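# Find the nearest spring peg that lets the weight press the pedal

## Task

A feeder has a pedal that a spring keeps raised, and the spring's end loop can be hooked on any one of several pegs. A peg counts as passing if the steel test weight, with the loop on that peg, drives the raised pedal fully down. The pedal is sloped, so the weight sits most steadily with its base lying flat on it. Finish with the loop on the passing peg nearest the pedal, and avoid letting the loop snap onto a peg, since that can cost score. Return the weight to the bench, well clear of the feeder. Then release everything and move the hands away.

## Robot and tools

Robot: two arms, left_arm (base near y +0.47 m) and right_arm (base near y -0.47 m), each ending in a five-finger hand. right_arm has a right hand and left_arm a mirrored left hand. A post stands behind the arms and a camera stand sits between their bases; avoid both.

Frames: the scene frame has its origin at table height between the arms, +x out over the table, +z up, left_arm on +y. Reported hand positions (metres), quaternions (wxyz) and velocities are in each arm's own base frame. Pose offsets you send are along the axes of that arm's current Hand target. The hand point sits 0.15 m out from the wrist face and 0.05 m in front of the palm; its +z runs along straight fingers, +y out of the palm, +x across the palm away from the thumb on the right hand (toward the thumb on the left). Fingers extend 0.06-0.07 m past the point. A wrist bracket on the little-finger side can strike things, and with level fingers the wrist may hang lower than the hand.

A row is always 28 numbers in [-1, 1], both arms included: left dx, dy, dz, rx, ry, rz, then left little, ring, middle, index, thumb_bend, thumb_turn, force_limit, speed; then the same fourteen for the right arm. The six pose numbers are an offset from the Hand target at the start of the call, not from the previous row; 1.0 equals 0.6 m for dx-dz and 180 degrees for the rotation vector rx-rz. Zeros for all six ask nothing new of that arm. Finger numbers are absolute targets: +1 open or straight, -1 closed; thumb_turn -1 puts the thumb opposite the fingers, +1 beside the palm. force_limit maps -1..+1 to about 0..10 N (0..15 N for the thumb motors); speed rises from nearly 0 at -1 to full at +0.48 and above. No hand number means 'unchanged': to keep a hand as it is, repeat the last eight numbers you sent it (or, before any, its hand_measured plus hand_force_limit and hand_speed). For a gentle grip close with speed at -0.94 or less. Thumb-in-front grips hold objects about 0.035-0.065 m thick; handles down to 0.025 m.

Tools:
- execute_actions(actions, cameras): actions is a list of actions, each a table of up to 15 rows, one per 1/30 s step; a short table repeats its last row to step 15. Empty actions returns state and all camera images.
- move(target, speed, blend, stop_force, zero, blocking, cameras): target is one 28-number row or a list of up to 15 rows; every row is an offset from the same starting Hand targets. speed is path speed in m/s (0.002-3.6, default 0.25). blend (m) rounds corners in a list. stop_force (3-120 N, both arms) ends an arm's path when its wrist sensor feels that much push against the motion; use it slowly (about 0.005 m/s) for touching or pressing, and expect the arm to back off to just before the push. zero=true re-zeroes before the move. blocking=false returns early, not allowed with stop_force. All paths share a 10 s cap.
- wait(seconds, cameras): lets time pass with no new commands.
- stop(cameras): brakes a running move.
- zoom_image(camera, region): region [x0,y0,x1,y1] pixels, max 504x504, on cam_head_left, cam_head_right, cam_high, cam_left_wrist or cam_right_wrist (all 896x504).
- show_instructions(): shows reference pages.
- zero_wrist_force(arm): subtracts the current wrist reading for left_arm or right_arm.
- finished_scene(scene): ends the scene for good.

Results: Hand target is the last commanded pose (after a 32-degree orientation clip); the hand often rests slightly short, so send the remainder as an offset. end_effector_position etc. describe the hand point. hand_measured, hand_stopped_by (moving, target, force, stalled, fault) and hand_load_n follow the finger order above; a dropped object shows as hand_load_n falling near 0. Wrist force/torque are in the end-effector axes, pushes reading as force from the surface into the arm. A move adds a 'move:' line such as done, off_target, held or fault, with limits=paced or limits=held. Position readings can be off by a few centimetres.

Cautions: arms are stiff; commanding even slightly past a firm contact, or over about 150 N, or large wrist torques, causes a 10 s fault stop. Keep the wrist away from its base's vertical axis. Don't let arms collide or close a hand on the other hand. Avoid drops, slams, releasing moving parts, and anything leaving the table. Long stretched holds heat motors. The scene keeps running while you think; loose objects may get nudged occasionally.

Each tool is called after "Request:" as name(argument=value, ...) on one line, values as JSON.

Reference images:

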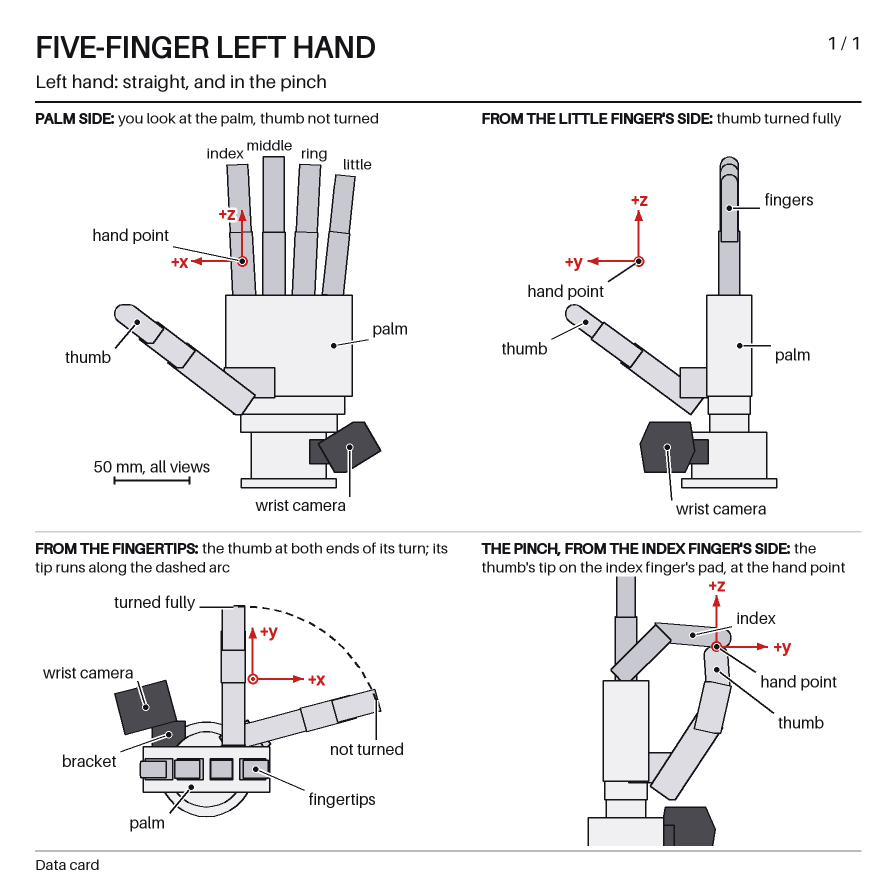

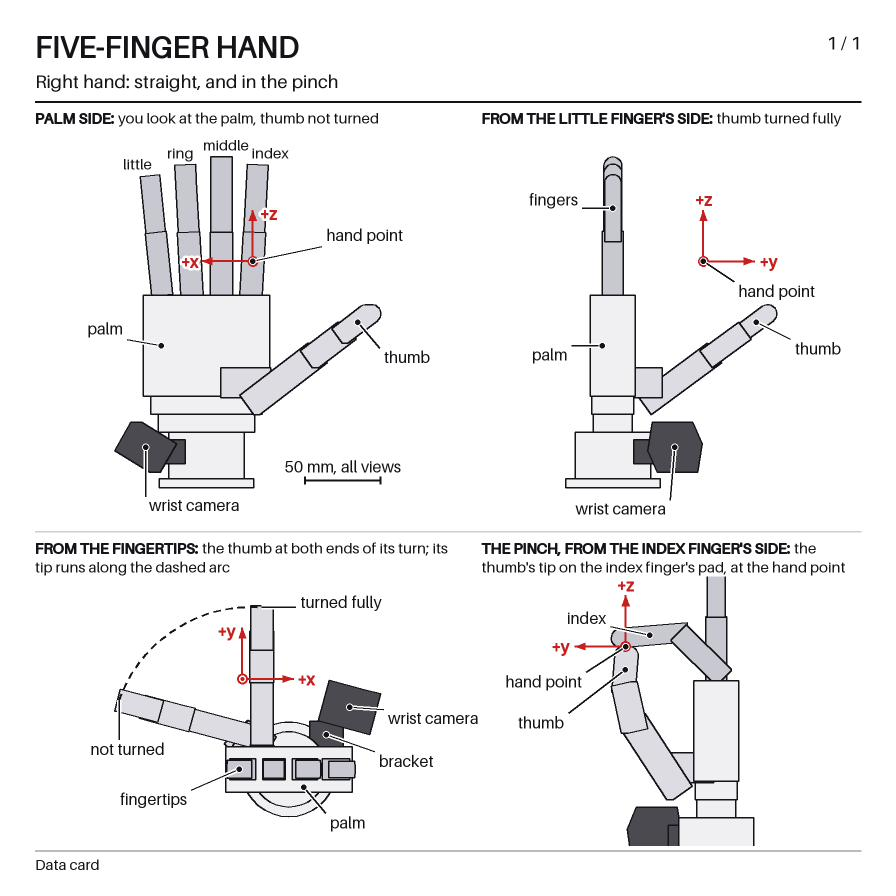

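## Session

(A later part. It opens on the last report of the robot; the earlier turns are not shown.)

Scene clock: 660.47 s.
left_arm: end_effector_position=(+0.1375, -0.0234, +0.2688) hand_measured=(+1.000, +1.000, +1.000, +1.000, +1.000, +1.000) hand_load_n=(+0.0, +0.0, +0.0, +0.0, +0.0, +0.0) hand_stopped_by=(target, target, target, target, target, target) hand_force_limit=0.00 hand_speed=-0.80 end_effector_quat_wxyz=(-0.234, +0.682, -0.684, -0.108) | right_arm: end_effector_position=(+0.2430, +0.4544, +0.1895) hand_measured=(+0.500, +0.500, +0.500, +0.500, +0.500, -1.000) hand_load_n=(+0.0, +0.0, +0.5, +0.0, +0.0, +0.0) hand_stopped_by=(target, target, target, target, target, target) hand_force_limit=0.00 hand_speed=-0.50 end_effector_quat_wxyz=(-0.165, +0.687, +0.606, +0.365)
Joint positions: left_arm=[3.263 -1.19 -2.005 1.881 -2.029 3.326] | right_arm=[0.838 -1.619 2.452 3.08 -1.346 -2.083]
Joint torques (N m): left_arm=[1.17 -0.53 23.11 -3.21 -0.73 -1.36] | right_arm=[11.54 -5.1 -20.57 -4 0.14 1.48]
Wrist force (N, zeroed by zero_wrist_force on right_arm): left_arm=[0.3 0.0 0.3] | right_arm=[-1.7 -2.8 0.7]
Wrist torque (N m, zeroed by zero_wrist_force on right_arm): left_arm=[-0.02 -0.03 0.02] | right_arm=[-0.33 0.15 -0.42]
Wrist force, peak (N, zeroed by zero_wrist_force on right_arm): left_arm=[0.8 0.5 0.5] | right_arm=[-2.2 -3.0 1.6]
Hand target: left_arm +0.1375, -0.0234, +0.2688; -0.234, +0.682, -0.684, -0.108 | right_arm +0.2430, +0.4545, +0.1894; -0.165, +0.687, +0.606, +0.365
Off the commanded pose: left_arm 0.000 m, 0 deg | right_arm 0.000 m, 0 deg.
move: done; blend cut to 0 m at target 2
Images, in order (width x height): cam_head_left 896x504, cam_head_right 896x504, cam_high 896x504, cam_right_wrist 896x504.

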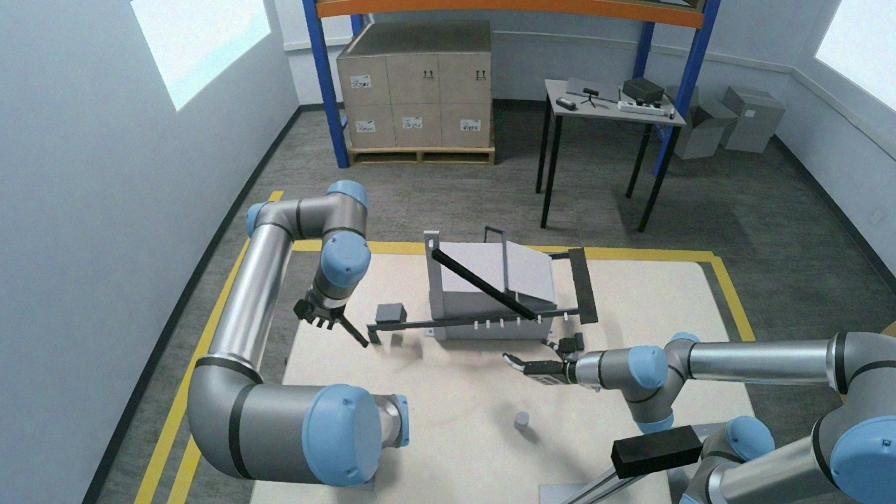

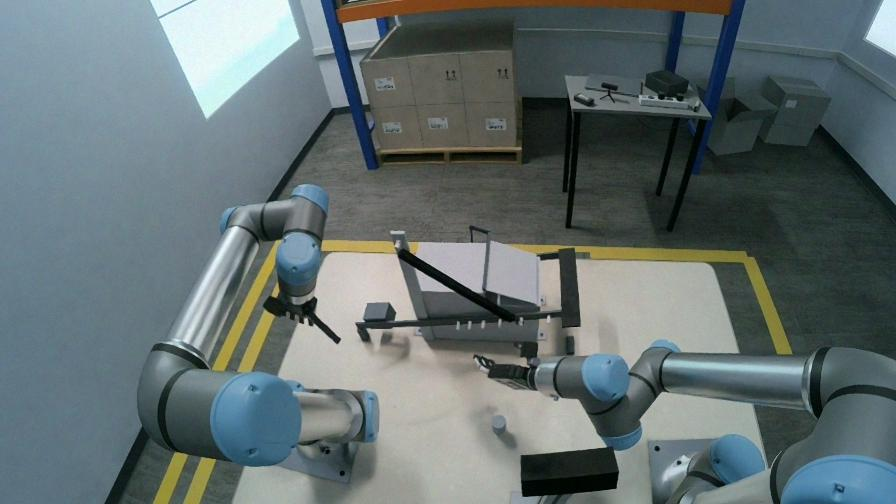

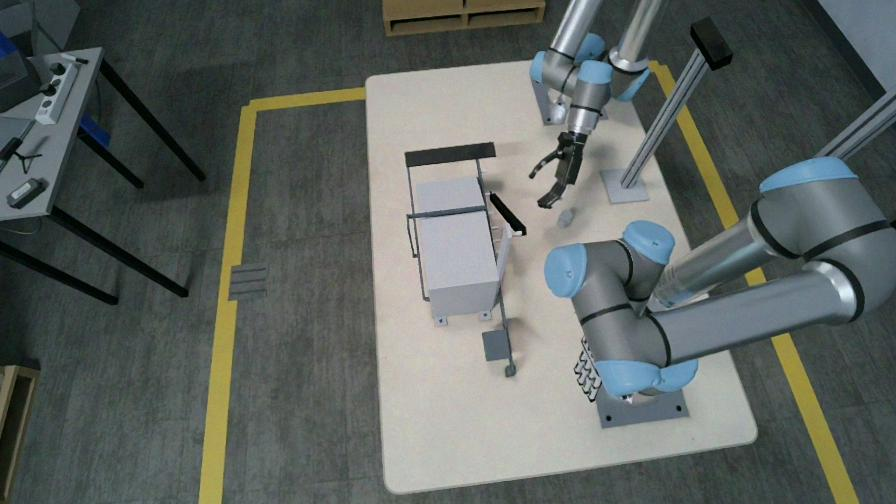

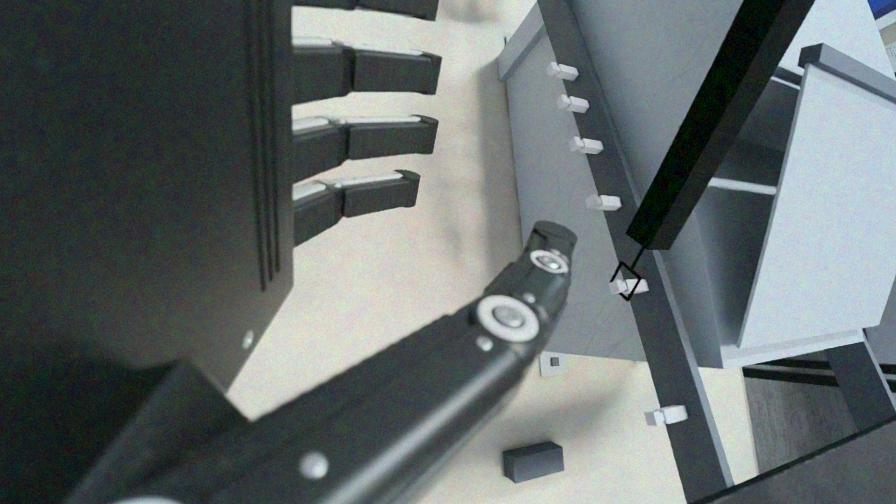

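Request:
move(target=[0,0,0,0,0,0,1,1,1,1,1,1,0,-0.8,0.039,0.1097,0.0403,0,0,0,0.5,0.5,0.5,0.5,0.5,-1,0,-0.5], speed=0.1, cameras=["cam_right_wrist"])

Request:
zoom_image(camera="cam_right_wrist", region=[360, 80, 680, 400])

Scene clock: 672.17 s.
left_arm: end_effector_position=(+0.1375, -0.0234, +0.2688) hand_measured=(+1.000, +1.000, +1.000, +1.000, +1.000, +1.000) hand_load_n=(+0.0, +0.0, -0.5, +0.0, -0.5, +0.0) hand_stopped_by=(target, target, target, target, target, target) hand_force_limit=0.00 hand_speed=-0.80 end_effector_quat_wxyz=(-0.234, +0.682, -0.684, -0.108) | right_arm: end_effector_position=(+0.3130, +0.4734, +0.2035) hand_measured=(+0.500, +0.500, +0.500, +0.500, +0.500, -1.000) hand_load_n=(+0.0, +0.0, +0.0, +0.0, +0.0, +0.0) hand_stopped_by=(target, target, target, target, target, target) hand_force_limit=0.00 hand_speed=-0.50 end_effector_quat_wxyz=(-0.165, +0.687, +0.606, +0.365)
Joint positions: left_arm=[3.263 -1.19 -2.005 1.881 -2.029 3.326] | right_arm=[0.731 -1.544 2.322 3.156 -1.27 -2.161]
Joint torques (N m): left_arm=[2.08 -0.73 23.84 -3.4 -0.93 -1.36] | right_arm=[13.46 -27.58 -19.12 -3.1 -0.32 2.13]
Wrist force (N, zeroed by zero_wrist_force on right_arm): left_arm=[0.5 0.4 0.4] | right_arm=[-1.8 -2.7 0.5]
Wrist torque (N m, zeroed by zero_wrist_force on right_arm): left_arm=[0.03 -0.05 0.02] | right_arm=[-0.30 0.18 -0.36]
Wrist force, peak (N, zeroed by zero_wrist_force on right_arm): left_arm=[0.8 0.4 0.6] | right_arm=[-1.9 -3.9 0.3]
Hand target: left_arm +0.1375, -0.0234, +0.2688; -0.234, +0.682, -0.684, -0.108 | right_arm +0.3130, +0.4735, +0.2036; -0.165, +0.687, +0.606, +0.365
Off the commanded pose: left_arm 0.000 m, 0 deg | right_arm 0.000 m, 0 deg.
move: done

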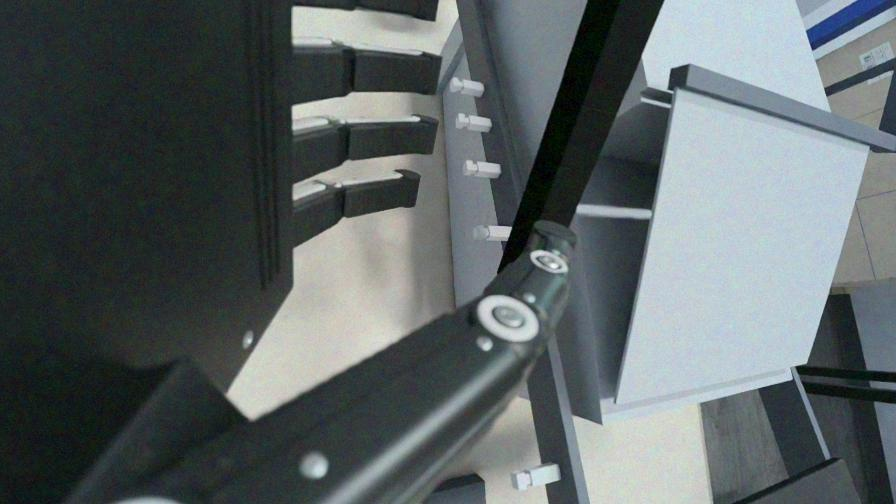

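Scaled by 1.575.

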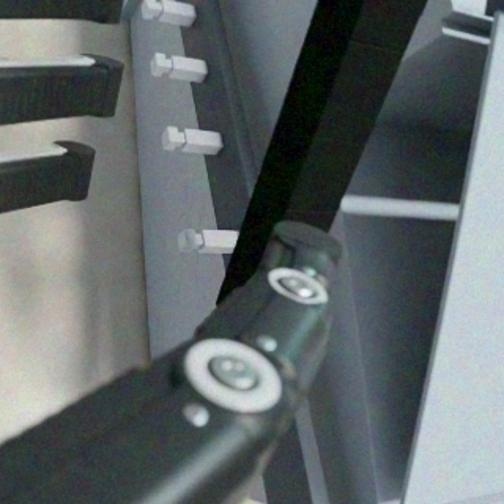

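Request:
move(target=[0,0,0,0,0,0,1,1,1,1,1,1,0,-0.8,0.0012,0.0528,0.0153,0,0,0,0.5,0.5,0.5,0.5,0.5,-1,0,-0.5], speed=0.04, stop_force=5, cameras=["cam_right_wrist","cam_head_left"])

Request:
zoom_image(camera="cam_right_wrist", region=[360, 80, 680, 400])

Request:
zoom_image(camera="cam_head_left", region=[420, 220, 620, 400])

Scene clock: 683.07 s.
left_arm: end_effector_position=(+0.1375, -0.0234, +0.2688) hand_measured=(+1.000, +1.000, +1.000, +1.000, +1.000, +1.000) hand_load_n=(+0.0, +0.0, +0.0, +0.0, +0.0, +0.0) hand_stopped_by=(target, target, target, target, target, target) hand_force_limit=0.00 hand_speed=-0.80 end_effector_quat_wxyz=(-0.234, +0.682, -0.684, -0.108) | right_arm: end_effector_position=(+0.3460, +0.4735, +0.2047) hand_measured=(+0.500, +0.500, +0.500, +0.500, +0.500, -1.000) hand_load_n=(+0.0, +0.0, +0.0, +0.0, +0.0, +0.0) hand_stopped_by=(target, target, target, target, target, target) hand_force_limit=0.00 hand_speed=-0.50 end_effector_quat_wxyz=(-0.165, +0.687, +0.606, +0.365)
Joint positions: left_arm=[3.263 -1.19 -2.005 1.881 -2.029 3.326] | right_arm=[0.674 -1.512 2.279 3.18 -1.23 -2.205]
Joint torques (N m): left_arm=[1.16 -2.07 23.9 -3.09 -0.82 -1.73] | right_arm=[15.34 -31.17 -11.1 -3.88 -0.85 2.05]
Wrist force (N, zeroed by zero_wrist_force on right_arm): left_arm=[0.7 0.2 0.3] | right_arm=[-1.8 -2.8 0.9]
Wrist torque (N m, zeroed by zero_wrist_force on right_arm): left_arm=[0.01 -0.09 0.04] | right_arm=[-0.35 0.15 -0.33]
Wrist force, peak (N, zeroed by zero_wrist_force on right_arm): left_arm=[1.0 0.1 1.0] | right_arm=[-1.6 -3.4 0.0]
Hand target: left_arm +0.1375, -0.0234, +0.2688; -0.234, +0.682, -0.684, -0.108 | right_arm +0.3460, +0.4735, +0.2047; -0.165, +0.687, +0.606, +0.365
Off the commanded pose: left_arm 0.000 m, 0 deg | right_arm 0.000 m, 0 deg.
move: done
Images, in order (width x height): cam_head_left 896x504, cam_right_wrist 896x504.

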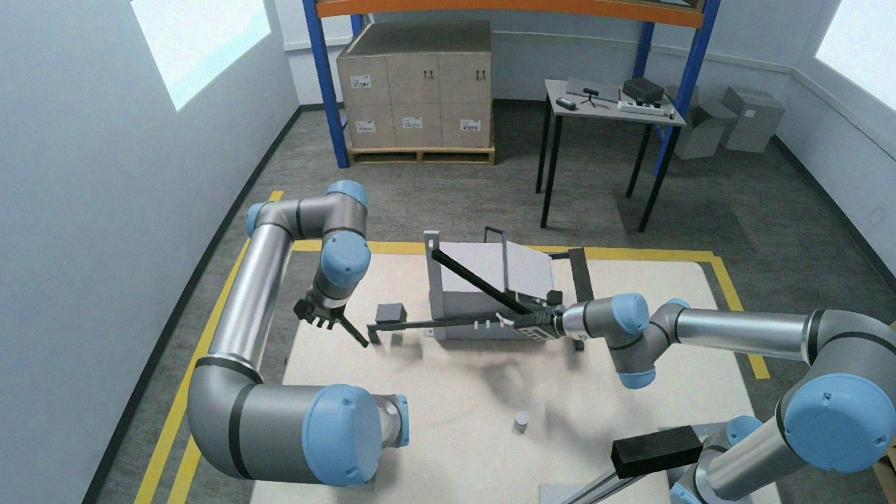

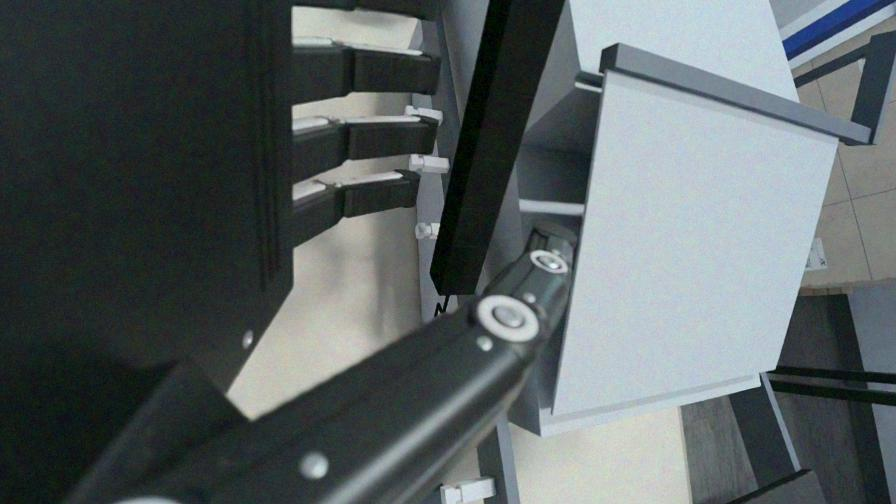

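Scaled by 1.575.

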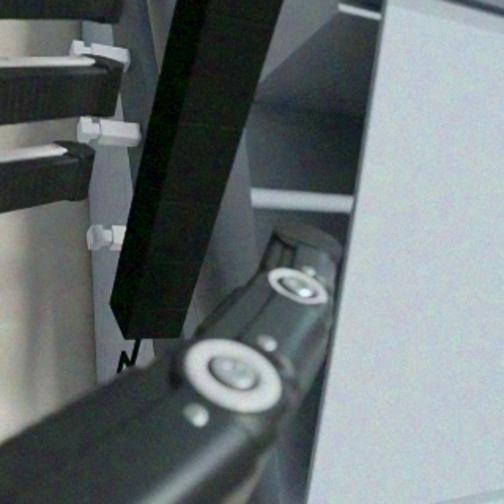

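Scaled by 2.520.

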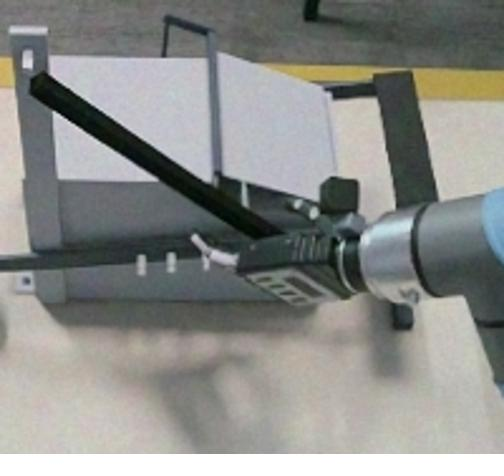

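Request:
move(target=[0,0,0,0,0,0,1,1,1,1,1,1,0,-0.8,0,0,0,0,0,0,0.5,0.5,0.05,0.05,0.25,-1,-0.6,-0.88], cameras=["cam_right_wrist"])

Request:
move(target=[0,0,0,0,0,0,1,1,1,1,1,1,0,-0.8,0,0,0,0,0,0,0.5,0.5,-0.1,-0.1,-0.1,-1,-0.6,-0.9], cameras=["cam_right_wrist"])

Scene clock: 689.53 s.
left_arm: end_effector_position=(+0.1375, -0.0234, +0.2688) hand_measured=(+1.000, +1.000, +1.000, +1.000, +1.000, +1.000) hand_load_n=(+0.0, +0.0, +0.0, +0.0, +0.0, +0.0) hand_stopped_by=(target, target, target, target, target, target) hand_force_limit=0.00 hand_speed=-0.80 end_effector_quat_wxyz=(-0.234, +0.682, -0.684, -0.108) | right_arm: end_effector_position=(+0.3460, +0.4735, +0.2047) hand_measured=(+0.500, +0.500, +0.100, +0.156, +0.250, -1.000) hand_load_n=(+0.0, +0.0, +2.0, +0.0, +0.0, +0.5) hand_stopped_by=(target, target, force, force, target, target) hand_force_limit=-0.60 hand_speed=-0.88 end_effector_quat_wxyz=(-0.165, +0.687, +0.606, +0.365)
Joint positions: left_arm=[3.263 -1.19 -2.005 1.881 -2.029 3.326] | right_arm=[0.674 -1.512 2.279 3.18 -1.23 -2.205]
Joint torques (N m): left_arm=[1.95 -1.55 23.21 -3.51 -0.93 -1.28] | right_arm=[11.9 -31.96 -11.33 -3.72 -0.62 1.88]
Wrist force (N, zeroed by zero_wrist_force on right_arm): left_arm=[0.4 0.2 0.3] | right_arm=[-0.9 -4.8 2.7]
Wrist torque (N m, zeroed by zero_wrist_force on right_arm): left_arm=[0.01 -0.06 0.02] | right_arm=[-0.48 0.05 -0.34]
Wrist force, peak (N, zeroed by zero_wrist_force on right_arm): left_arm=[0.8 0.4 0.8] | right_arm=[-1.1 -4.9 2.8]
Hand target: left_arm +0.1375, -0.0234, +0.2688; -0.234, +0.682, -0.684, -0.108 | right_arm +0.3460, +0.4735, +0.2047; -0.165, +0.687, +0.606, +0.365
Off the commanded pose: left_arm 0.000 m, 0 deg | right_arm 0.000 m, 0 deg.
move: done

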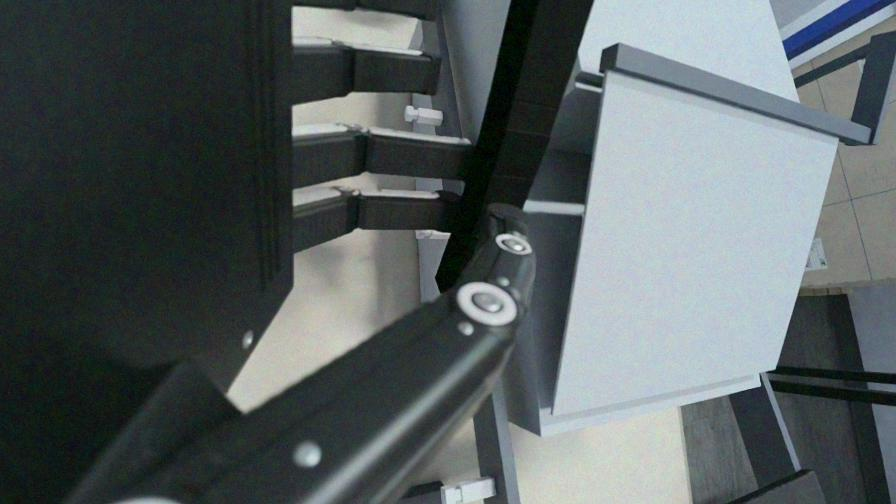

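Scene clock: 692.20 s.
left_arm: end_effector_position=(+0.1375, -0.0234, +0.2688) hand_measured=(+1.000, +1.000, +1.000, +1.000, +1.000, +1.000) hand_load_n=(+0.0, +0.0, +0.0, +0.0, +0.0, +0.0) hand_stopped_by=(target, target, target, target, target, target) hand_force_limit=0.00 hand_speed=-0.80 end_effector_quat_wxyz=(-0.234, +0.682, -0.684, -0.108) | right_arm: end_effector_position=(+0.3460, +0.4735, +0.2047) hand_measured=(+0.500, +0.500, +0.100, +0.110, -0.100, -1.000) hand_load_n=(+0.0, +0.0, +0.5, +2.5, +0.0, +0.0) hand_stopped_by=(target, target, force, force, target, target) hand_force_limit=-0.60 hand_speed=-0.90 end_effector_quat_wxyz=(-0.165, +0.687, +0.606, +0.365)
Joint positions: left_arm=[3.263 -1.19 -2.005 1.881 -2.029 3.326] | right_arm=[0.674 -1.512 2.279 3.18 -1.23 -2.205]
Joint torques (N m): left_arm=[1.42 -2.18 23.17 -3.27 -0.83 -1.33] | right_arm=[4.59 -31.1 -13.2 -3.56 -0.49 1.76]
Wrist force (N, zeroed by zero_wrist_force on right_arm): left_arm=[0.9 0.4 0.6] | right_arm=[-0.7 -5.2 3.2]
Wrist torque (N m, zeroed by zero_wrist_force on right_arm): left_arm=[0.03 -0.10 0.05] | right_arm=[-0.50 0.03 -0.31]
Wrist force, peak (N, zeroed by zero_wrist_force on right_arm): left_arm=[0.9 0.0 0.8] | right_arm=[-0.9 -5.6 3.2]
Hand target: left_arm +0.1375, -0.0234, +0.2688; -0.234, +0.682, -0.684, -0.108 | right_arm +0.3460, +0.4735, +0.2047; -0.165, +0.687, +0.606, +0.365
Off the commanded pose: left_arm 0.000 m, 0 deg | right_arm 0.000 m, 0 deg.
move: done

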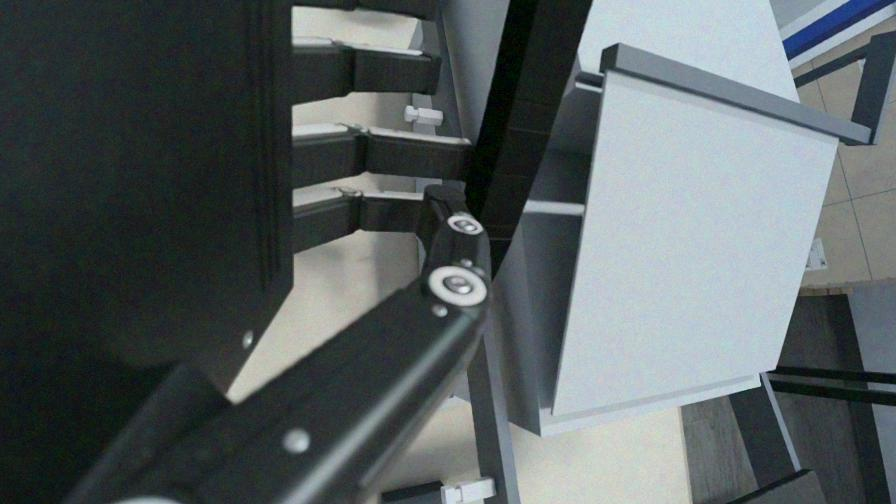

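Request:
move(target=[0,0,0,0,0,0,1,1,1,1,1,1,0,-0.8,0,0,0,0,0,0,0.5,0.5,0.45,0.45,0.5,-1,-0.4,-0.85], cameras=["cam_right_wrist"])

Request:
move(target=[0,0,0,0,0,0,1,1,1,1,1,1,0,-0.8,0,0.0143,0.0045,0,0,0,0.5,0.5,0.45,0.45,0.5,-1,-0.4,-0.85], speed=0.02, stop_force=4, cameras=["cam_right_wrist"])

Scene clock: 704.47 s.
left_arm: end_effector_position=(+0.1375, -0.0234, +0.2688) hand_measured=(+1.000, +1.000, +1.000, +1.000, +1.000, +1.000) hand_load_n=(+0.0, +0.0, +0.0, +0.0, +0.0, +0.0) hand_stopped_by=(target, target, target, target, target, target) hand_force_limit=0.00 hand_speed=-0.80 end_effector_quat_wxyz=(-0.234, +0.682, -0.684, -0.108) | right_arm: end_effector_position=(+0.3460, +0.4735, +0.2047) hand_measured=(+0.500, +0.500, +0.450, +0.450, +0.500, -1.000) hand_load_n=(-0.5, +0.0, +0.0, +0.0, +0.0, +0.0) hand_stopped_by=(target, target, target, target, target, target) hand_force_limit=-0.40 hand_speed=-0.85 end_effector_quat_wxyz=(-0.165, +0.687, +0.606, +0.365)
Joint positions: left_arm=[3.263 -1.19 -2.005 1.881 -2.029 3.326] | right_arm=[0.674 -1.512 2.279 3.18 -1.23 -2.205]
Joint torques (N m): left_arm=[1.58 -1.49 23.89 -3.33 -0.93 -1.54] | right_arm=[-13.05 -31.64 -17.23 -3.33 -0.28 1.68]
Wrist force (N, zeroed by zero_wrist_force on right_arm): left_arm=[0.5 0.3 0.5] | right_arm=[-2.1 -2.3 0.9]
Wrist torque (N m, zeroed by zero_wrist_force on right_arm): left_arm=[0.01 -0.05 0.03] | right_arm=[-0.23 0.21 -0.32]
Wrist force, peak (N, zeroed by zero_wrist_force on right_arm): left_arm=[1.1 0.5 0.6] | right_arm=[-0.8 -5.5 3.4]
Hand target: left_arm +0.1375, -0.0234, +0.2688; -0.234, +0.682, -0.684, -0.108 | right_arm +0.3460, +0.4735, +0.2047; -0.165, +0.687, +0.606, +0.365
Off the commanded pose: left_arm 0.000 m, 0 deg | right_arm 0.000 m, 0 deg.
move: done

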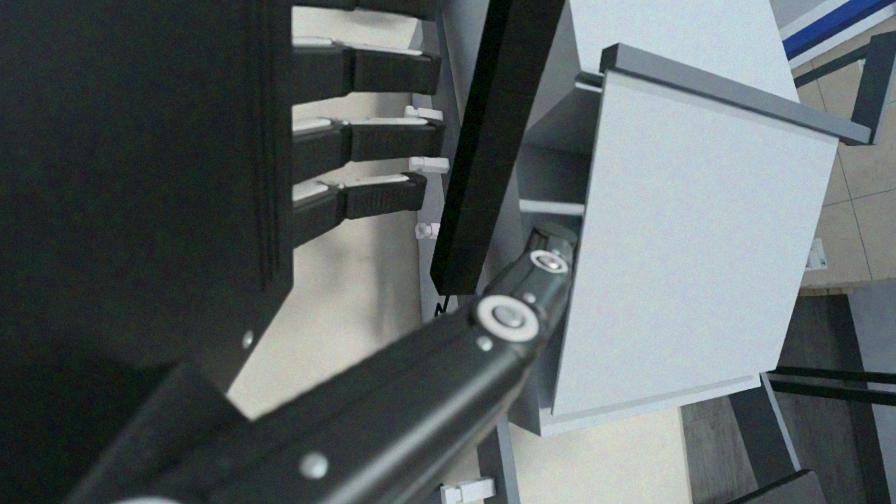

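Scene clock: 706.03 s.
left_arm: end_effector_position=(+0.1375, -0.0234, +0.2688) hand_measured=(+1.000, +1.000, +1.000, +1.000, +1.000, +1.000) hand_load_n=(+0.0, +0.5, +0.0, -0.5, +0.0, +0.0) hand_stopped_by=(target, target, target, target, target, target) hand_force_limit=0.00 hand_speed=-0.80 end_effector_quat_wxyz=(-0.234, +0.682, -0.684, -0.108) | right_arm: end_effector_position=(+0.3550, +0.4735, +0.2047) hand_measured=(+0.500, +0.500, +0.450, +0.450, +0.500, -1.000) hand_load_n=(+0.5, +0.0, +0.0, +0.0, +0.0, +0.0) hand_stopped_by=(target, target, target, target, target, target) hand_force_limit=-0.40 hand_speed=-0.85 end_effector_quat_wxyz=(-0.165, +0.687, +0.606, +0.365)
Joint positions: left_arm=[3.263 -1.19 -2.005 1.881 -2.029 3.326] | right_arm=[0.659 -1.501 2.267 3.185 -1.22 -2.216]
Joint torques (N m): left_arm=[0.81 -1.61 23.68 -3.05 -0.84 -1.4] | right_arm=[14.65 -32.35 -10.23 -3.75 -0.75 1.73]
Wrist force (N, zeroed by zero_wrist_force on right_arm): left_arm=[0.8 0.1 0.4] | right_arm=[-1.9 -2.3 1.0]
Wrist torque (N m, zeroed by zero_wrist_force on right_arm): left_arm=[-0.01 -0.10 0.05] | right_arm=[-0.25 0.17 -0.31]
Wrist force, peak (N, zeroed by zero_wrist_force on right_arm): left_arm=[1.0 0.2 0.5] | right_arm=[-2.0 -2.5 0.9]
Hand target: left_arm +0.1375, -0.0234, +0.2688; -0.234, +0.682, -0.684, -0.108 | right_arm +0.3550, +0.4735, +0.2047; -0.165, +0.687, +0.606, +0.365
Off the commanded pose: left_arm 0.000 m, 0 deg | right_arm 0.000 m, 0 deg.
move: done

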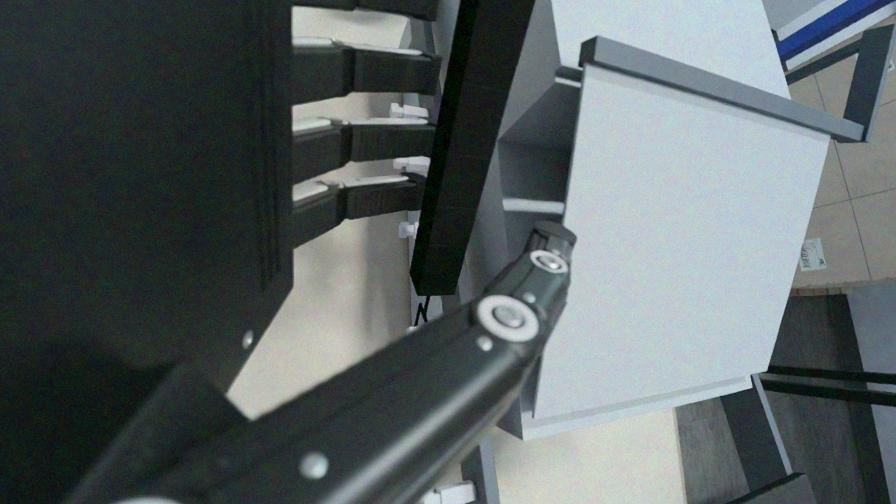

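Request:
move(target=[0,0,0,0,0,0,1,1,1,1,1,1,0,-0.8,0,0,0,0,0,0,0.5,0.5,0.0,0.0,0.05,-1,-0.6,-0.88], cameras=["cam_right_wrist"])

Scene clock: 710.87 s.
left_arm: end_effector_position=(+0.1375, -0.0234, +0.2688) hand_measured=(+1.000, +1.000, +1.000, +1.000, +1.000, +1.000) hand_load_n=(+0.0, +0.0, +0.0, +0.0, +0.0, +0.0) hand_stopped_by=(target, target, target, target, target, target) hand_force_limit=0.00 hand_speed=-0.80 end_effector_quat_wxyz=(-0.234, +0.682, -0.684, -0.108) | right_arm: end_effector_position=(+0.3550, +0.4735, +0.2047) hand_measured=(+0.500, +0.500, +0.084, +0.162, +0.050, -1.000) hand_load_n=(+0.0, +0.0, +2.0, +0.0, +0.0, +0.0) hand_stopped_by=(target, target, force, force, target, target) hand_force_limit=-0.60 hand_speed=-0.88 end_effector_quat_wxyz=(-0.165, +0.687, +0.606, +0.365)
Joint positions: left_arm=[3.263 -1.19 -2.005 1.881 -2.029 3.326] | right_arm=[0.659 -1.501 2.267 3.185 -1.22 -2.216]
Joint torques (N m): left_arm=[1.31 -0.69 23.97 -3.19 -0.85 -1.48] | right_arm=[6.41 -32.39 -12.61 -3.59 -0.47 1.69]
Wrist force (N, zeroed by zero_wrist_force on right_arm): left_arm=[0.7 0.1 0.4] | right_arm=[-0.7 -4.8 3.2]
Wrist torque (N m, zeroed by zero_wrist_force on right_arm): left_arm=[-0.02 -0.09 0.04] | right_arm=[-0.49 0.03 -0.32]
Wrist force, peak (N, zeroed by zero_wrist_force on right_arm): left_arm=[0.7 0.3 0.8] | right_arm=[-0.9 -5.3 3.4]
Hand target: left_arm +0.1375, -0.0234, +0.2688; -0.234, +0.682, -0.684, -0.108 | right_arm +0.3550, +0.4735, +0.2047; -0.165, +0.687, +0.606, +0.365
Off the commanded pose: left_arm 0.000 m, 0 deg | right_arm 0.000 m, 0 deg.
move: done

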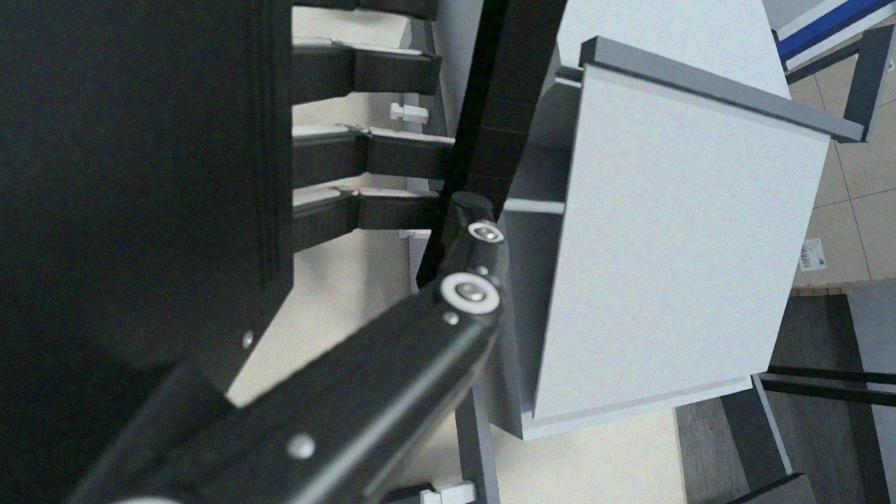

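Request:
move(target=[0,0,0,0,0,0,1,1,1,1,1,1,0,-0.8,0,0,0,0,0,0,0.5,0.5,0.35,0.35,0.4,-1,-0.4,-0.8])

Request:
move(target=[0,0,0,0,0,0,1,1,1,1,1,1,0,-0.8,0,0.0035,0.0085,0,0,0,0.5,0.5,0.35,0.35,0.4,-1,-0.4,-0.8], speed=0.02)

Request:
move(target=[0,0,0,0,0,0,1,1,1,1,1,1,0,-0.8,0,0,0,0,0,0,0.5,0.5,0.0,0.0,0.1,-1,-0.5,-0.88], cameras=["cam_right_wrist"])

Scene clock: 718.17 s.
left_arm: end_effector_position=(+0.1375, -0.0234, +0.2688) hand_measured=(+1.000, +1.000, +1.000, +1.000, +1.000, +1.000) hand_load_n=(+0.0, +0.0, +0.0, +0.0, +0.0, +0.0) hand_stopped_by=(target, target, target, target, target, target) hand_force_limit=0.00 hand_speed=-0.80 end_effector_quat_wxyz=(-0.234, +0.682, -0.684, -0.108) | right_arm: end_effector_position=(+0.3550, +0.4735, +0.2047) hand_measured=(+0.500, +0.500, +0.350, +0.350, +0.400, -1.000) hand_load_n=(+0.0, +0.0, +0.0, +0.0, +0.0, +0.0) hand_stopped_by=(target, target, target, target, target, target) hand_force_limit=-0.40 hand_speed=-0.80 end_effector_quat_wxyz=(-0.165, +0.687, +0.606, +0.365)
Joint positions: left_arm=[3.263 -1.19 -2.005 1.881 -2.029 3.326] | right_arm=[0.659 -1.501 2.267 3.185 -1.22 -2.216]
Joint torques (N m): left_arm=[1.59 -0.84 22.9 -3.11 -1.07 -1.68] | right_arm=[-8.02 -32.34 -18.52 -3.18 0.17 1.62]
Wrist force (N, zeroed by zero_wrist_force on right_arm): left_arm=[0.4 0.5 0.3] | right_arm=[-1.8 -2.2 1.1]
Wrist torque (N m, zeroed by zero_wrist_force on right_arm): left_arm=[0.04 -0.06 0.01] | right_arm=[-0.23 0.16 -0.30]
Wrist force, peak (N, zeroed by zero_wrist_force on right_arm): left_arm=[0.8 0.1 0.9] | right_arm=[-1.0 -5.2 3.3]
Hand target: left_arm +0.1375, -0.0234, +0.2688; -0.234, +0.682, -0.684, -0.108 | right_arm +0.3550, +0.4735, +0.2047; -0.165, +0.687, +0.606, +0.365
Off the commanded pose: left_arm 0.000 m, 0 deg | right_arm 0.000 m, 0 deg.
move: done

Scene clock: 718.70 s.
left_arm: end_effector_position=(+0.1375, -0.0234, +0.2688) hand_measured=(+1.000, +1.000, +1.000, +1.000, +1.000, +1.000) hand_load_n=(+0.0, +0.0, +0.0, +0.0, +0.0, +0.0) hand_stopped_by=(target, target, target, target, target, target) hand_force_limit=0.00 hand_speed=-0.80 end_effector_quat_wxyz=(-0.234, +0.682, -0.684, -0.108) | right_arm: end_effector_position=(+0.3586, +0.4765, +0.2017) hand_measured=(+0.500, +0.500, +0.350, +0.350, +0.400, -1.000) hand_load_n=(+0.0, +0.0, +0.0, +0.0, +0.0, +0.5) hand_stopped_by=(target, target, target, target, target, target) hand_force_limit=-0.40 hand_speed=-0.80 end_effector_quat_wxyz=(-0.165, +0.687, +0.606, +0.365)
Joint positions: left_arm=[3.263 -1.19 -2.005 1.881 -2.029 3.326] | right_arm=[0.66 -1.484 2.259 3.176 -1.22 -2.216]
Joint torques (N m): left_arm=[1.66 -1.64 24.23 -3.11 -1.06 -1.4] | right_arm=[14.93 -31.71 -11.29 -1.39 -0.86 2.19]
Wrist force (N, zeroed by zero_wrist_force on right_arm): left_arm=[0.2 0.2 0.4] | right_arm=[-1.8 -2.3 0.9]
Wrist torque (N m, zeroed by zero_wrist_force on right_arm): left_arm=[0.01 -0.02 0.01] | right_arm=[-0.24 0.17 -0.33]
Wrist force, peak (N, zeroed by zero_wrist_force on right_arm): left_arm=[0.5 0.2 0.7] | right_arm=[-2.0 -2.3 1.0]
Hand target: left_arm +0.1375, -0.0234, +0.2688; -0.234, +0.682, -0.684, -0.108 | right_arm +0.3585, +0.4765, +0.2017; -0.165, +0.687, +0.606, +0.365
Off the commanded pose: left_arm 0.000 m, 0 deg | right_arm 0.000 m, 0 deg.
move: done

Scene clock: 720.70 s.
left_arm: end_effector_position=(+0.1375, -0.0234, +0.2688) hand_measured=(+1.000, +1.000, +1.000, +1.000, +1.000, +1.000) hand_load_n=(+0.0, +0.0, +0.0, +0.0, +0.0, +0.0) hand_stopped_by=(target, target, target, target, target, target) hand_force_limit=0.00 hand_speed=-0.80 end_effector_quat_wxyz=(-0.234, +0.682, -0.684, -0.108) | right_arm: end_effector_position=(+0.3585, +0.4765, +0.2017) hand_measured=(+0.500, +0.500, +0.002, +0.062, +0.100, -1.000) hand_load_n=(+0.0, +0.0, +3.0, +0.0, +0.5, +0.0) hand_stopped_by=(target, target, force, force, target, target) hand_force_limit=-0.50 hand_speed=-0.88 end_effector_quat_wxyz=(-0.165, +0.687, +0.606, +0.365)
Joint positions: left_arm=[3.263 -1.19 -2.005 1.881 -2.029 3.326] | right_arm=[0.66 -1.485 2.259 3.176 -1.22 -2.216]
Joint torques (N m): left_arm=[1.42 -2.03 24.32 -3.21 -0.94 -1.43] | right_arm=[10.59 -32.35 -12.34 -2.47 0.15 0.84]
Wrist force (N, zeroed by zero_wrist_force on right_arm): left_arm=[0.3 0.1 0.6] | right_arm=[-0.7 -4.5 3.7]
Wrist torque (N m, zeroed by zero_wrist_force on right_arm): left_arm=[-0.03 -0.03 0.02] | right_arm=[-0.49 0.03 -0.35]
Wrist force, peak (N, zeroed by zero_wrist_force on right_arm): left_arm=[1.0 0.2 0.6] | right_arm=[-0.5 -5.1 3.6]
Hand target: left_arm +0.1375, -0.0234, +0.2688; -0.234, +0.682, -0.684, -0.108 | right_arm +0.3585, +0.4765, +0.2017; -0.165, +0.687, +0.606, +0.365
Off the commanded pose: left_arm 0.000 m, 0 deg | right_arm 0.000 m, 0 deg.
move: done

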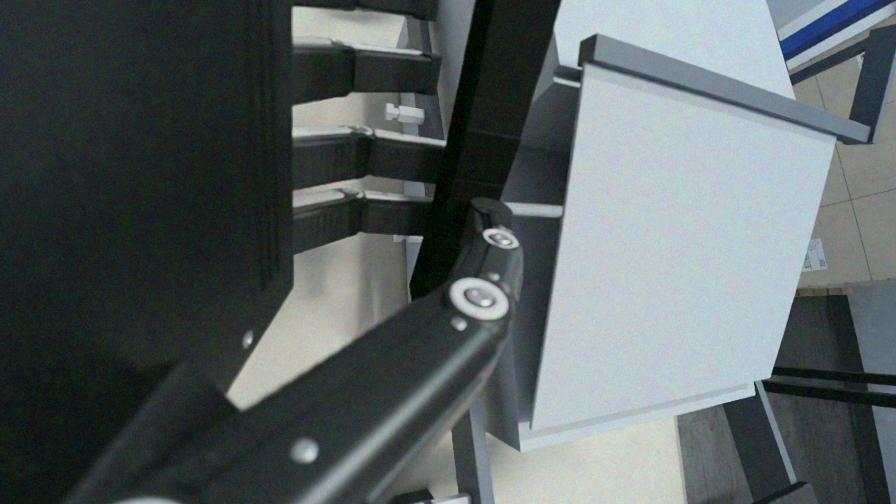

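Request:
move(target=[0,0,0,0,0,0,1,1,1,1,1,1,0,-0.8,0,0,0,0,0,0,0.5,0.5,-0.15,-0.15,-0.2,-1,-0.3,-0.88], cameras=["cam_right_wrist"])

Request:
zoom_image(camera="cam_right_wrist", region=[360, 80, 640, 360])

Scene clock: 724.23 s.
left_arm: end_effector_position=(+0.1375, -0.0234, +0.2688) hand_measured=(+1.000, +1.000, +1.000, +1.000, +1.000, +1.000) hand_load_n=(+0.0, +0.0, +0.0, +0.0, +0.0, +0.0) hand_stopped_by=(target, target, target, target, target, target) hand_force_limit=0.00 hand_speed=-0.80 end_effector_quat_wxyz=(-0.234, +0.682, -0.684, -0.108) | right_arm: end_effector_position=(+0.3585, +0.4765, +0.2017) hand_measured=(+0.500, +0.500, -0.006, +0.020, +0.084, -1.000) hand_load_n=(+0.0, +0.0, +4.5, +4.0, +6.0, +0.0) hand_stopped_by=(target, target, force, force, force, target) hand_force_limit=-0.30 hand_speed=-0.88 end_effector_quat_wxyz=(-0.165, +0.687, +0.606, +0.365)
Joint positions: left_arm=[3.263 -1.19 -2.005 1.881 -2.029 3.326] | right_arm=[0.66 -1.485 2.259 3.176 -1.22 -2.216]
Joint torques (N m): left_arm=[1.33 -1.55 24.17 -3.21 -0.94 -1.37] | right_arm=[-1.19 -33.49 -16 -4.03 1.08 -0.96]
Wrist force (N, zeroed by zero_wrist_force on right_arm): left_arm=[0.5 0.3 0.2] | right_arm=[-0.6 -5.1 4.4]
Wrist torque (N m, zeroed by zero_wrist_force on right_arm): left_arm=[0.02 -0.06 0.03] | right_arm=[-0.53 0.04 -0.31]
Wrist force, peak (N, zeroed by zero_wrist_force on right_arm): left_arm=[0.9 0.6 0.6] | right_arm=[-0.6 -5.4 4.5]
Hand target: left_arm +0.1375, -0.0234, +0.2688; -0.234, +0.682, -0.684, -0.108 | right_arm +0.3585, +0.4765, +0.2017; -0.165, +0.687, +0.606, +0.365
Off the commanded pose: left_arm 0.000 m, 0 deg | right_arm 0.000 m, 0 deg.
move: done

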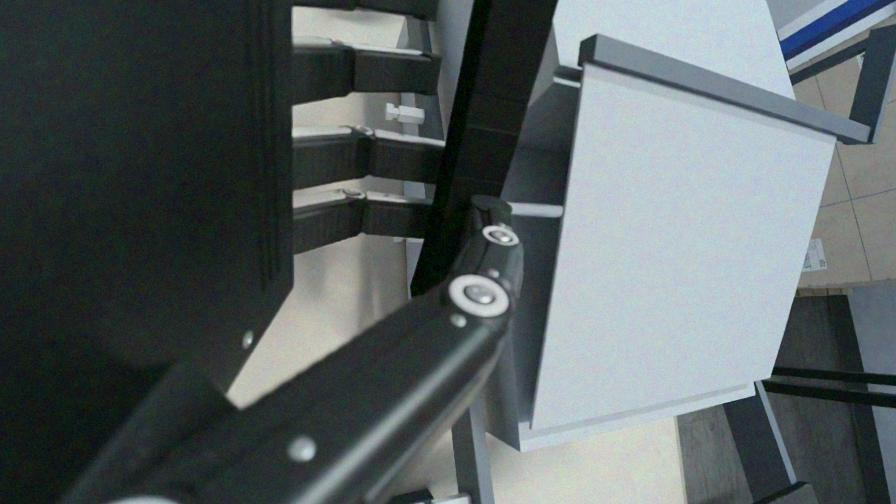

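Scaled by 1.800.

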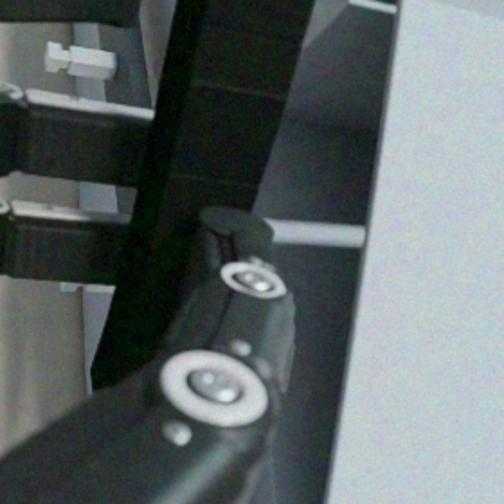

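Request:
move(target=[0,0,0,0,0,0,1,1,1,1,1,1,0,-0.8,0,0,0,0,0,0,0.5,0.5,-0.3,-0.3,-0.35,-1,0.35,-0.88])

Scene clock: 727.40 s.
left_arm: end_effector_position=(+0.1375, -0.0234, +0.2688) hand_measured=(+1.000, +1.000, +1.000, +1.000, +1.000, +1.000) hand_load_n=(+0.0, +0.0, +0.0, +0.0, +0.0, +0.0) hand_stopped_by=(target, target, target, target, target, target) hand_force_limit=0.00 hand_speed=-0.80 end_effector_quat_wxyz=(-0.234, +0.682, -0.684, -0.108) | right_arm: end_effector_position=(+0.3585, +0.4765, +0.2017) hand_measured=(+0.500, +0.500, -0.014, +0.000, +0.070, -1.000) hand_load_n=(+0.0, +0.0, +8.0, +8.5, +10.5, +0.0) hand_stopped_by=(target, target, force, force, force, target) hand_force_limit=0.35 hand_speed=-0.88 end_effector_quat_wxyz=(-0.165, +0.687, +0.606, +0.365)
Joint positions: left_arm=[3.263 -1.19 -2.005 1.881 -2.029 3.326] | right_arm=[0.66 -1.485 2.259 3.176 -1.22 -2.216]
Joint torques (N m): left_arm=[1.73 -1.62 23.71 -3.23 -0.94 -1.51] | right_arm=[-12.99 -34.11 -20.69 -4.22 -0.48 -1.17]
Wrist force (N, zeroed by zero_wrist_force on right_arm): left_arm=[0.4 0.0 0.5] | right_arm=[-0.5 -5.5 5.1]
Wrist torque (N m, zeroed by zero_wrist_force on right_arm): left_arm=[-0.04 -0.04 0.03] | right_arm=[-0.57 0.04 -0.29]
Wrist force, peak (N, zeroed by zero_wrist_force on right_arm): left_arm=[0.5 0.2 0.9] | right_arm=[-0.3 -5.4 5.2]
Hand target: left_arm +0.1375, -0.0234, +0.2688; -0.234, +0.682, -0.684, -0.108 | right_arm +0.3585, +0.4765, +0.2017; -0.165, +0.687, +0.606, +0.365
Off the commanded pose: left_arm 0.000 m, 0 deg | right_arm 0.000 m, 0 deg.
move: done

Request:
move(target=[0,0,0,0,0,0,1,1,1,1,1,1,0,-0.8,-0.0067,0,0,0,0,0,0.5,0.5,-0.3,-0.3,-0.35,-1,0.35,-0.88], speed=0.02, cameras=["cam_right_wrist"])

Request:
zoom_image(camera="cam_right_wrist", region=[360, 160, 560, 360])

Scene clock: 729.90 s.
left_arm: end_effector_position=(+0.1375, -0.0234, +0.2688) hand_measured=(+1.000, +1.000, +1.000, +1.000, +1.000, +1.000) hand_load_n=(+0.0, +0.0, +0.0, +0.0, +0.0, +0.0) hand_stopped_by=(target, target, target, target, target, target) hand_force_limit=0.00 hand_speed=-0.80 end_effector_quat_wxyz=(-0.234, +0.682, -0.684, -0.108) | right_arm: end_effector_position=(+0.3586, +0.4735, +0.1989) hand_measured=(+0.500, +0.500, -0.014, +0.000, +0.070, -1.000) hand_load_n=(+0.0, +0.0, +8.0, +6.5, +10.5, -0.5) hand_stopped_by=(target, target, force, force, force, target) hand_force_limit=0.35 hand_speed=-0.88 end_effector_quat_wxyz=(-0.165, +0.687, +0.606, +0.365)
Joint positions: left_arm=[3.263 -1.19 -2.005 1.881 -2.029 3.326] | right_arm=[0.654 -1.485 2.269 3.168 -1.216 -2.22]
Joint torques (N m): left_arm=[2.04 -1.64 24.92 -3.36 -1.01 -1.46] | right_arm=[10.76 -22.78 -22.06 -1.16 -2.12 1.57]
Wrist force (N, zeroed by zero_wrist_force on right_arm): left_arm=[0.7 0.2 0.3] | right_arm=[4.1 -4.8 4.6]
Wrist torque (N m, zeroed by zero_wrist_force on right_arm): left_arm=[0.01 -0.09 0.04] | right_arm=[-0.51 0.03 -0.25]
Wrist force, peak (N, zeroed by zero_wrist_force on right_arm): left_arm=[0.7 0.0 0.8] | right_arm=[5.4 -4.8 5.0]
Hand target: left_arm +0.1375, -0.0234, +0.2688; -0.234, +0.682, -0.684, -0.108 | right_arm +0.3585, +0.4736, +0.1989; -0.165, +0.687, +0.606, +0.365
Off the commanded pose: left_arm 0.000 m, 0 deg | right_arm 0.000 m, 0 deg.
move: done

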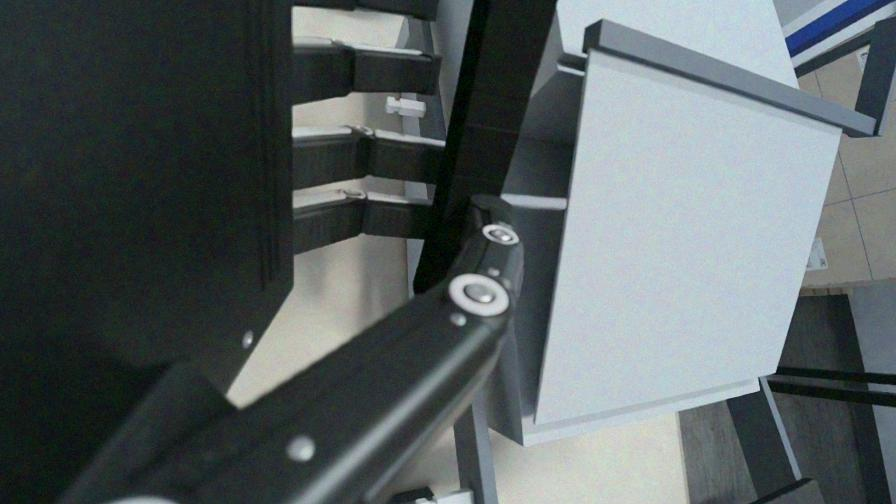

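Scaled by 2.520.

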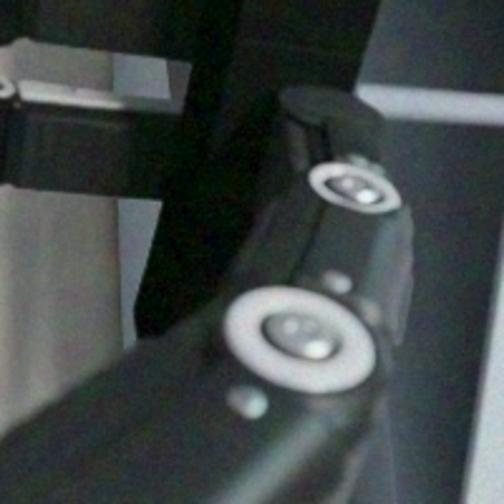

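Request:
move(target=[0,0,0,0,0,0,1,1,1,1,1,1,0,-0.8,-0.0067,0,0,0,0,0,0.5,0.5,-0.3,-0.3,-0.35,-1,0.35,-0.88], speed=0.01, cameras=["cam_right_wrist"])

Request:
zoom_image(camera="cam_right_wrist", region=[360, 160, 560, 360])

Scene clock: 750.77 s.
left_arm: end_effector_position=(+0.1375, -0.0234, +0.2688) hand_measured=(+1.000, +1.000, +1.000, +1.000, +1.000, +1.000) hand_load_n=(+0.0, +0.0, +0.0, +0.0, +0.0, +0.0) hand_stopped_by=(target, target, target, target, target, target) hand_force_limit=0.00 hand_speed=-0.80 end_effector_quat_wxyz=(-0.234, +0.682, -0.684, -0.108) | right_arm: end_effector_position=(+0.3585, +0.4707, +0.1960) hand_measured=(+0.500, +0.500, -0.014, +0.000, +0.070, -1.000) hand_load_n=(+0.0, +0.0, +8.0, +6.5, +10.0, -0.5) hand_stopped_by=(target, target, force, force, force, target) hand_force_limit=0.35 hand_speed=-0.88 end_effector_quat_wxyz=(-0.165, +0.687, +0.606, +0.365)
Joint positions: left_arm=[3.263 -1.19 -2.005 1.881 -2.029 3.326] | right_arm=[0.648 -1.484 2.279 3.16 -1.212 -2.225]
Joint torques (N m): left_arm=[0.27 -1.52 25.16 -3.18 -0.9 -1.73] | right_arm=[-6.22 -10.95 -16.1 -0.37 -1.06 -0.57]
Wrist force (N, zeroed by zero_wrist_force on right_arm): left_arm=[0.4 0.5 0.4] | right_arm=[9.0 -4.5 4.5]
Wrist torque (N m, zeroed by zero_wrist_force on right_arm): left_arm=[0.04 -0.04 0.01] | right_arm=[-0.46 -0.23 -0.16]
Wrist force, peak (N, zeroed by zero_wrist_force on right_arm): left_arm=[0.9 0.4 0.5] | right_arm=[9.0 -4.5 4.5]
Hand target: left_arm +0.1375, -0.0234, +0.2688; -0.234, +0.682, -0.684, -0.108 | right_arm +0.3585, +0.4707, +0.1961; -0.165, +0.687, +0.606, +0.365
Off the commanded pose: left_arm 0.000 m, 0 deg | right_arm 0.000 m, 0 deg.
move: done

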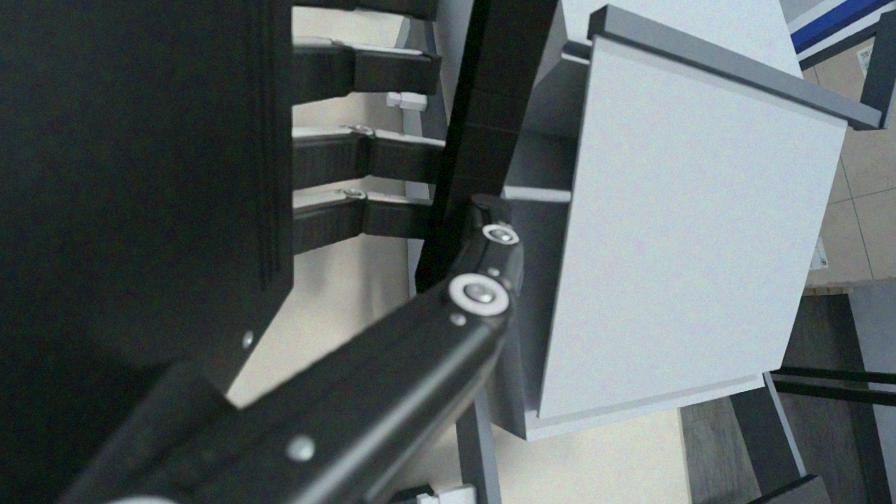

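Scaled by 2.520.

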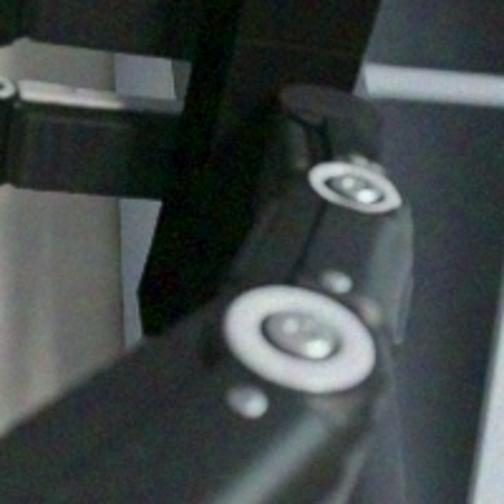

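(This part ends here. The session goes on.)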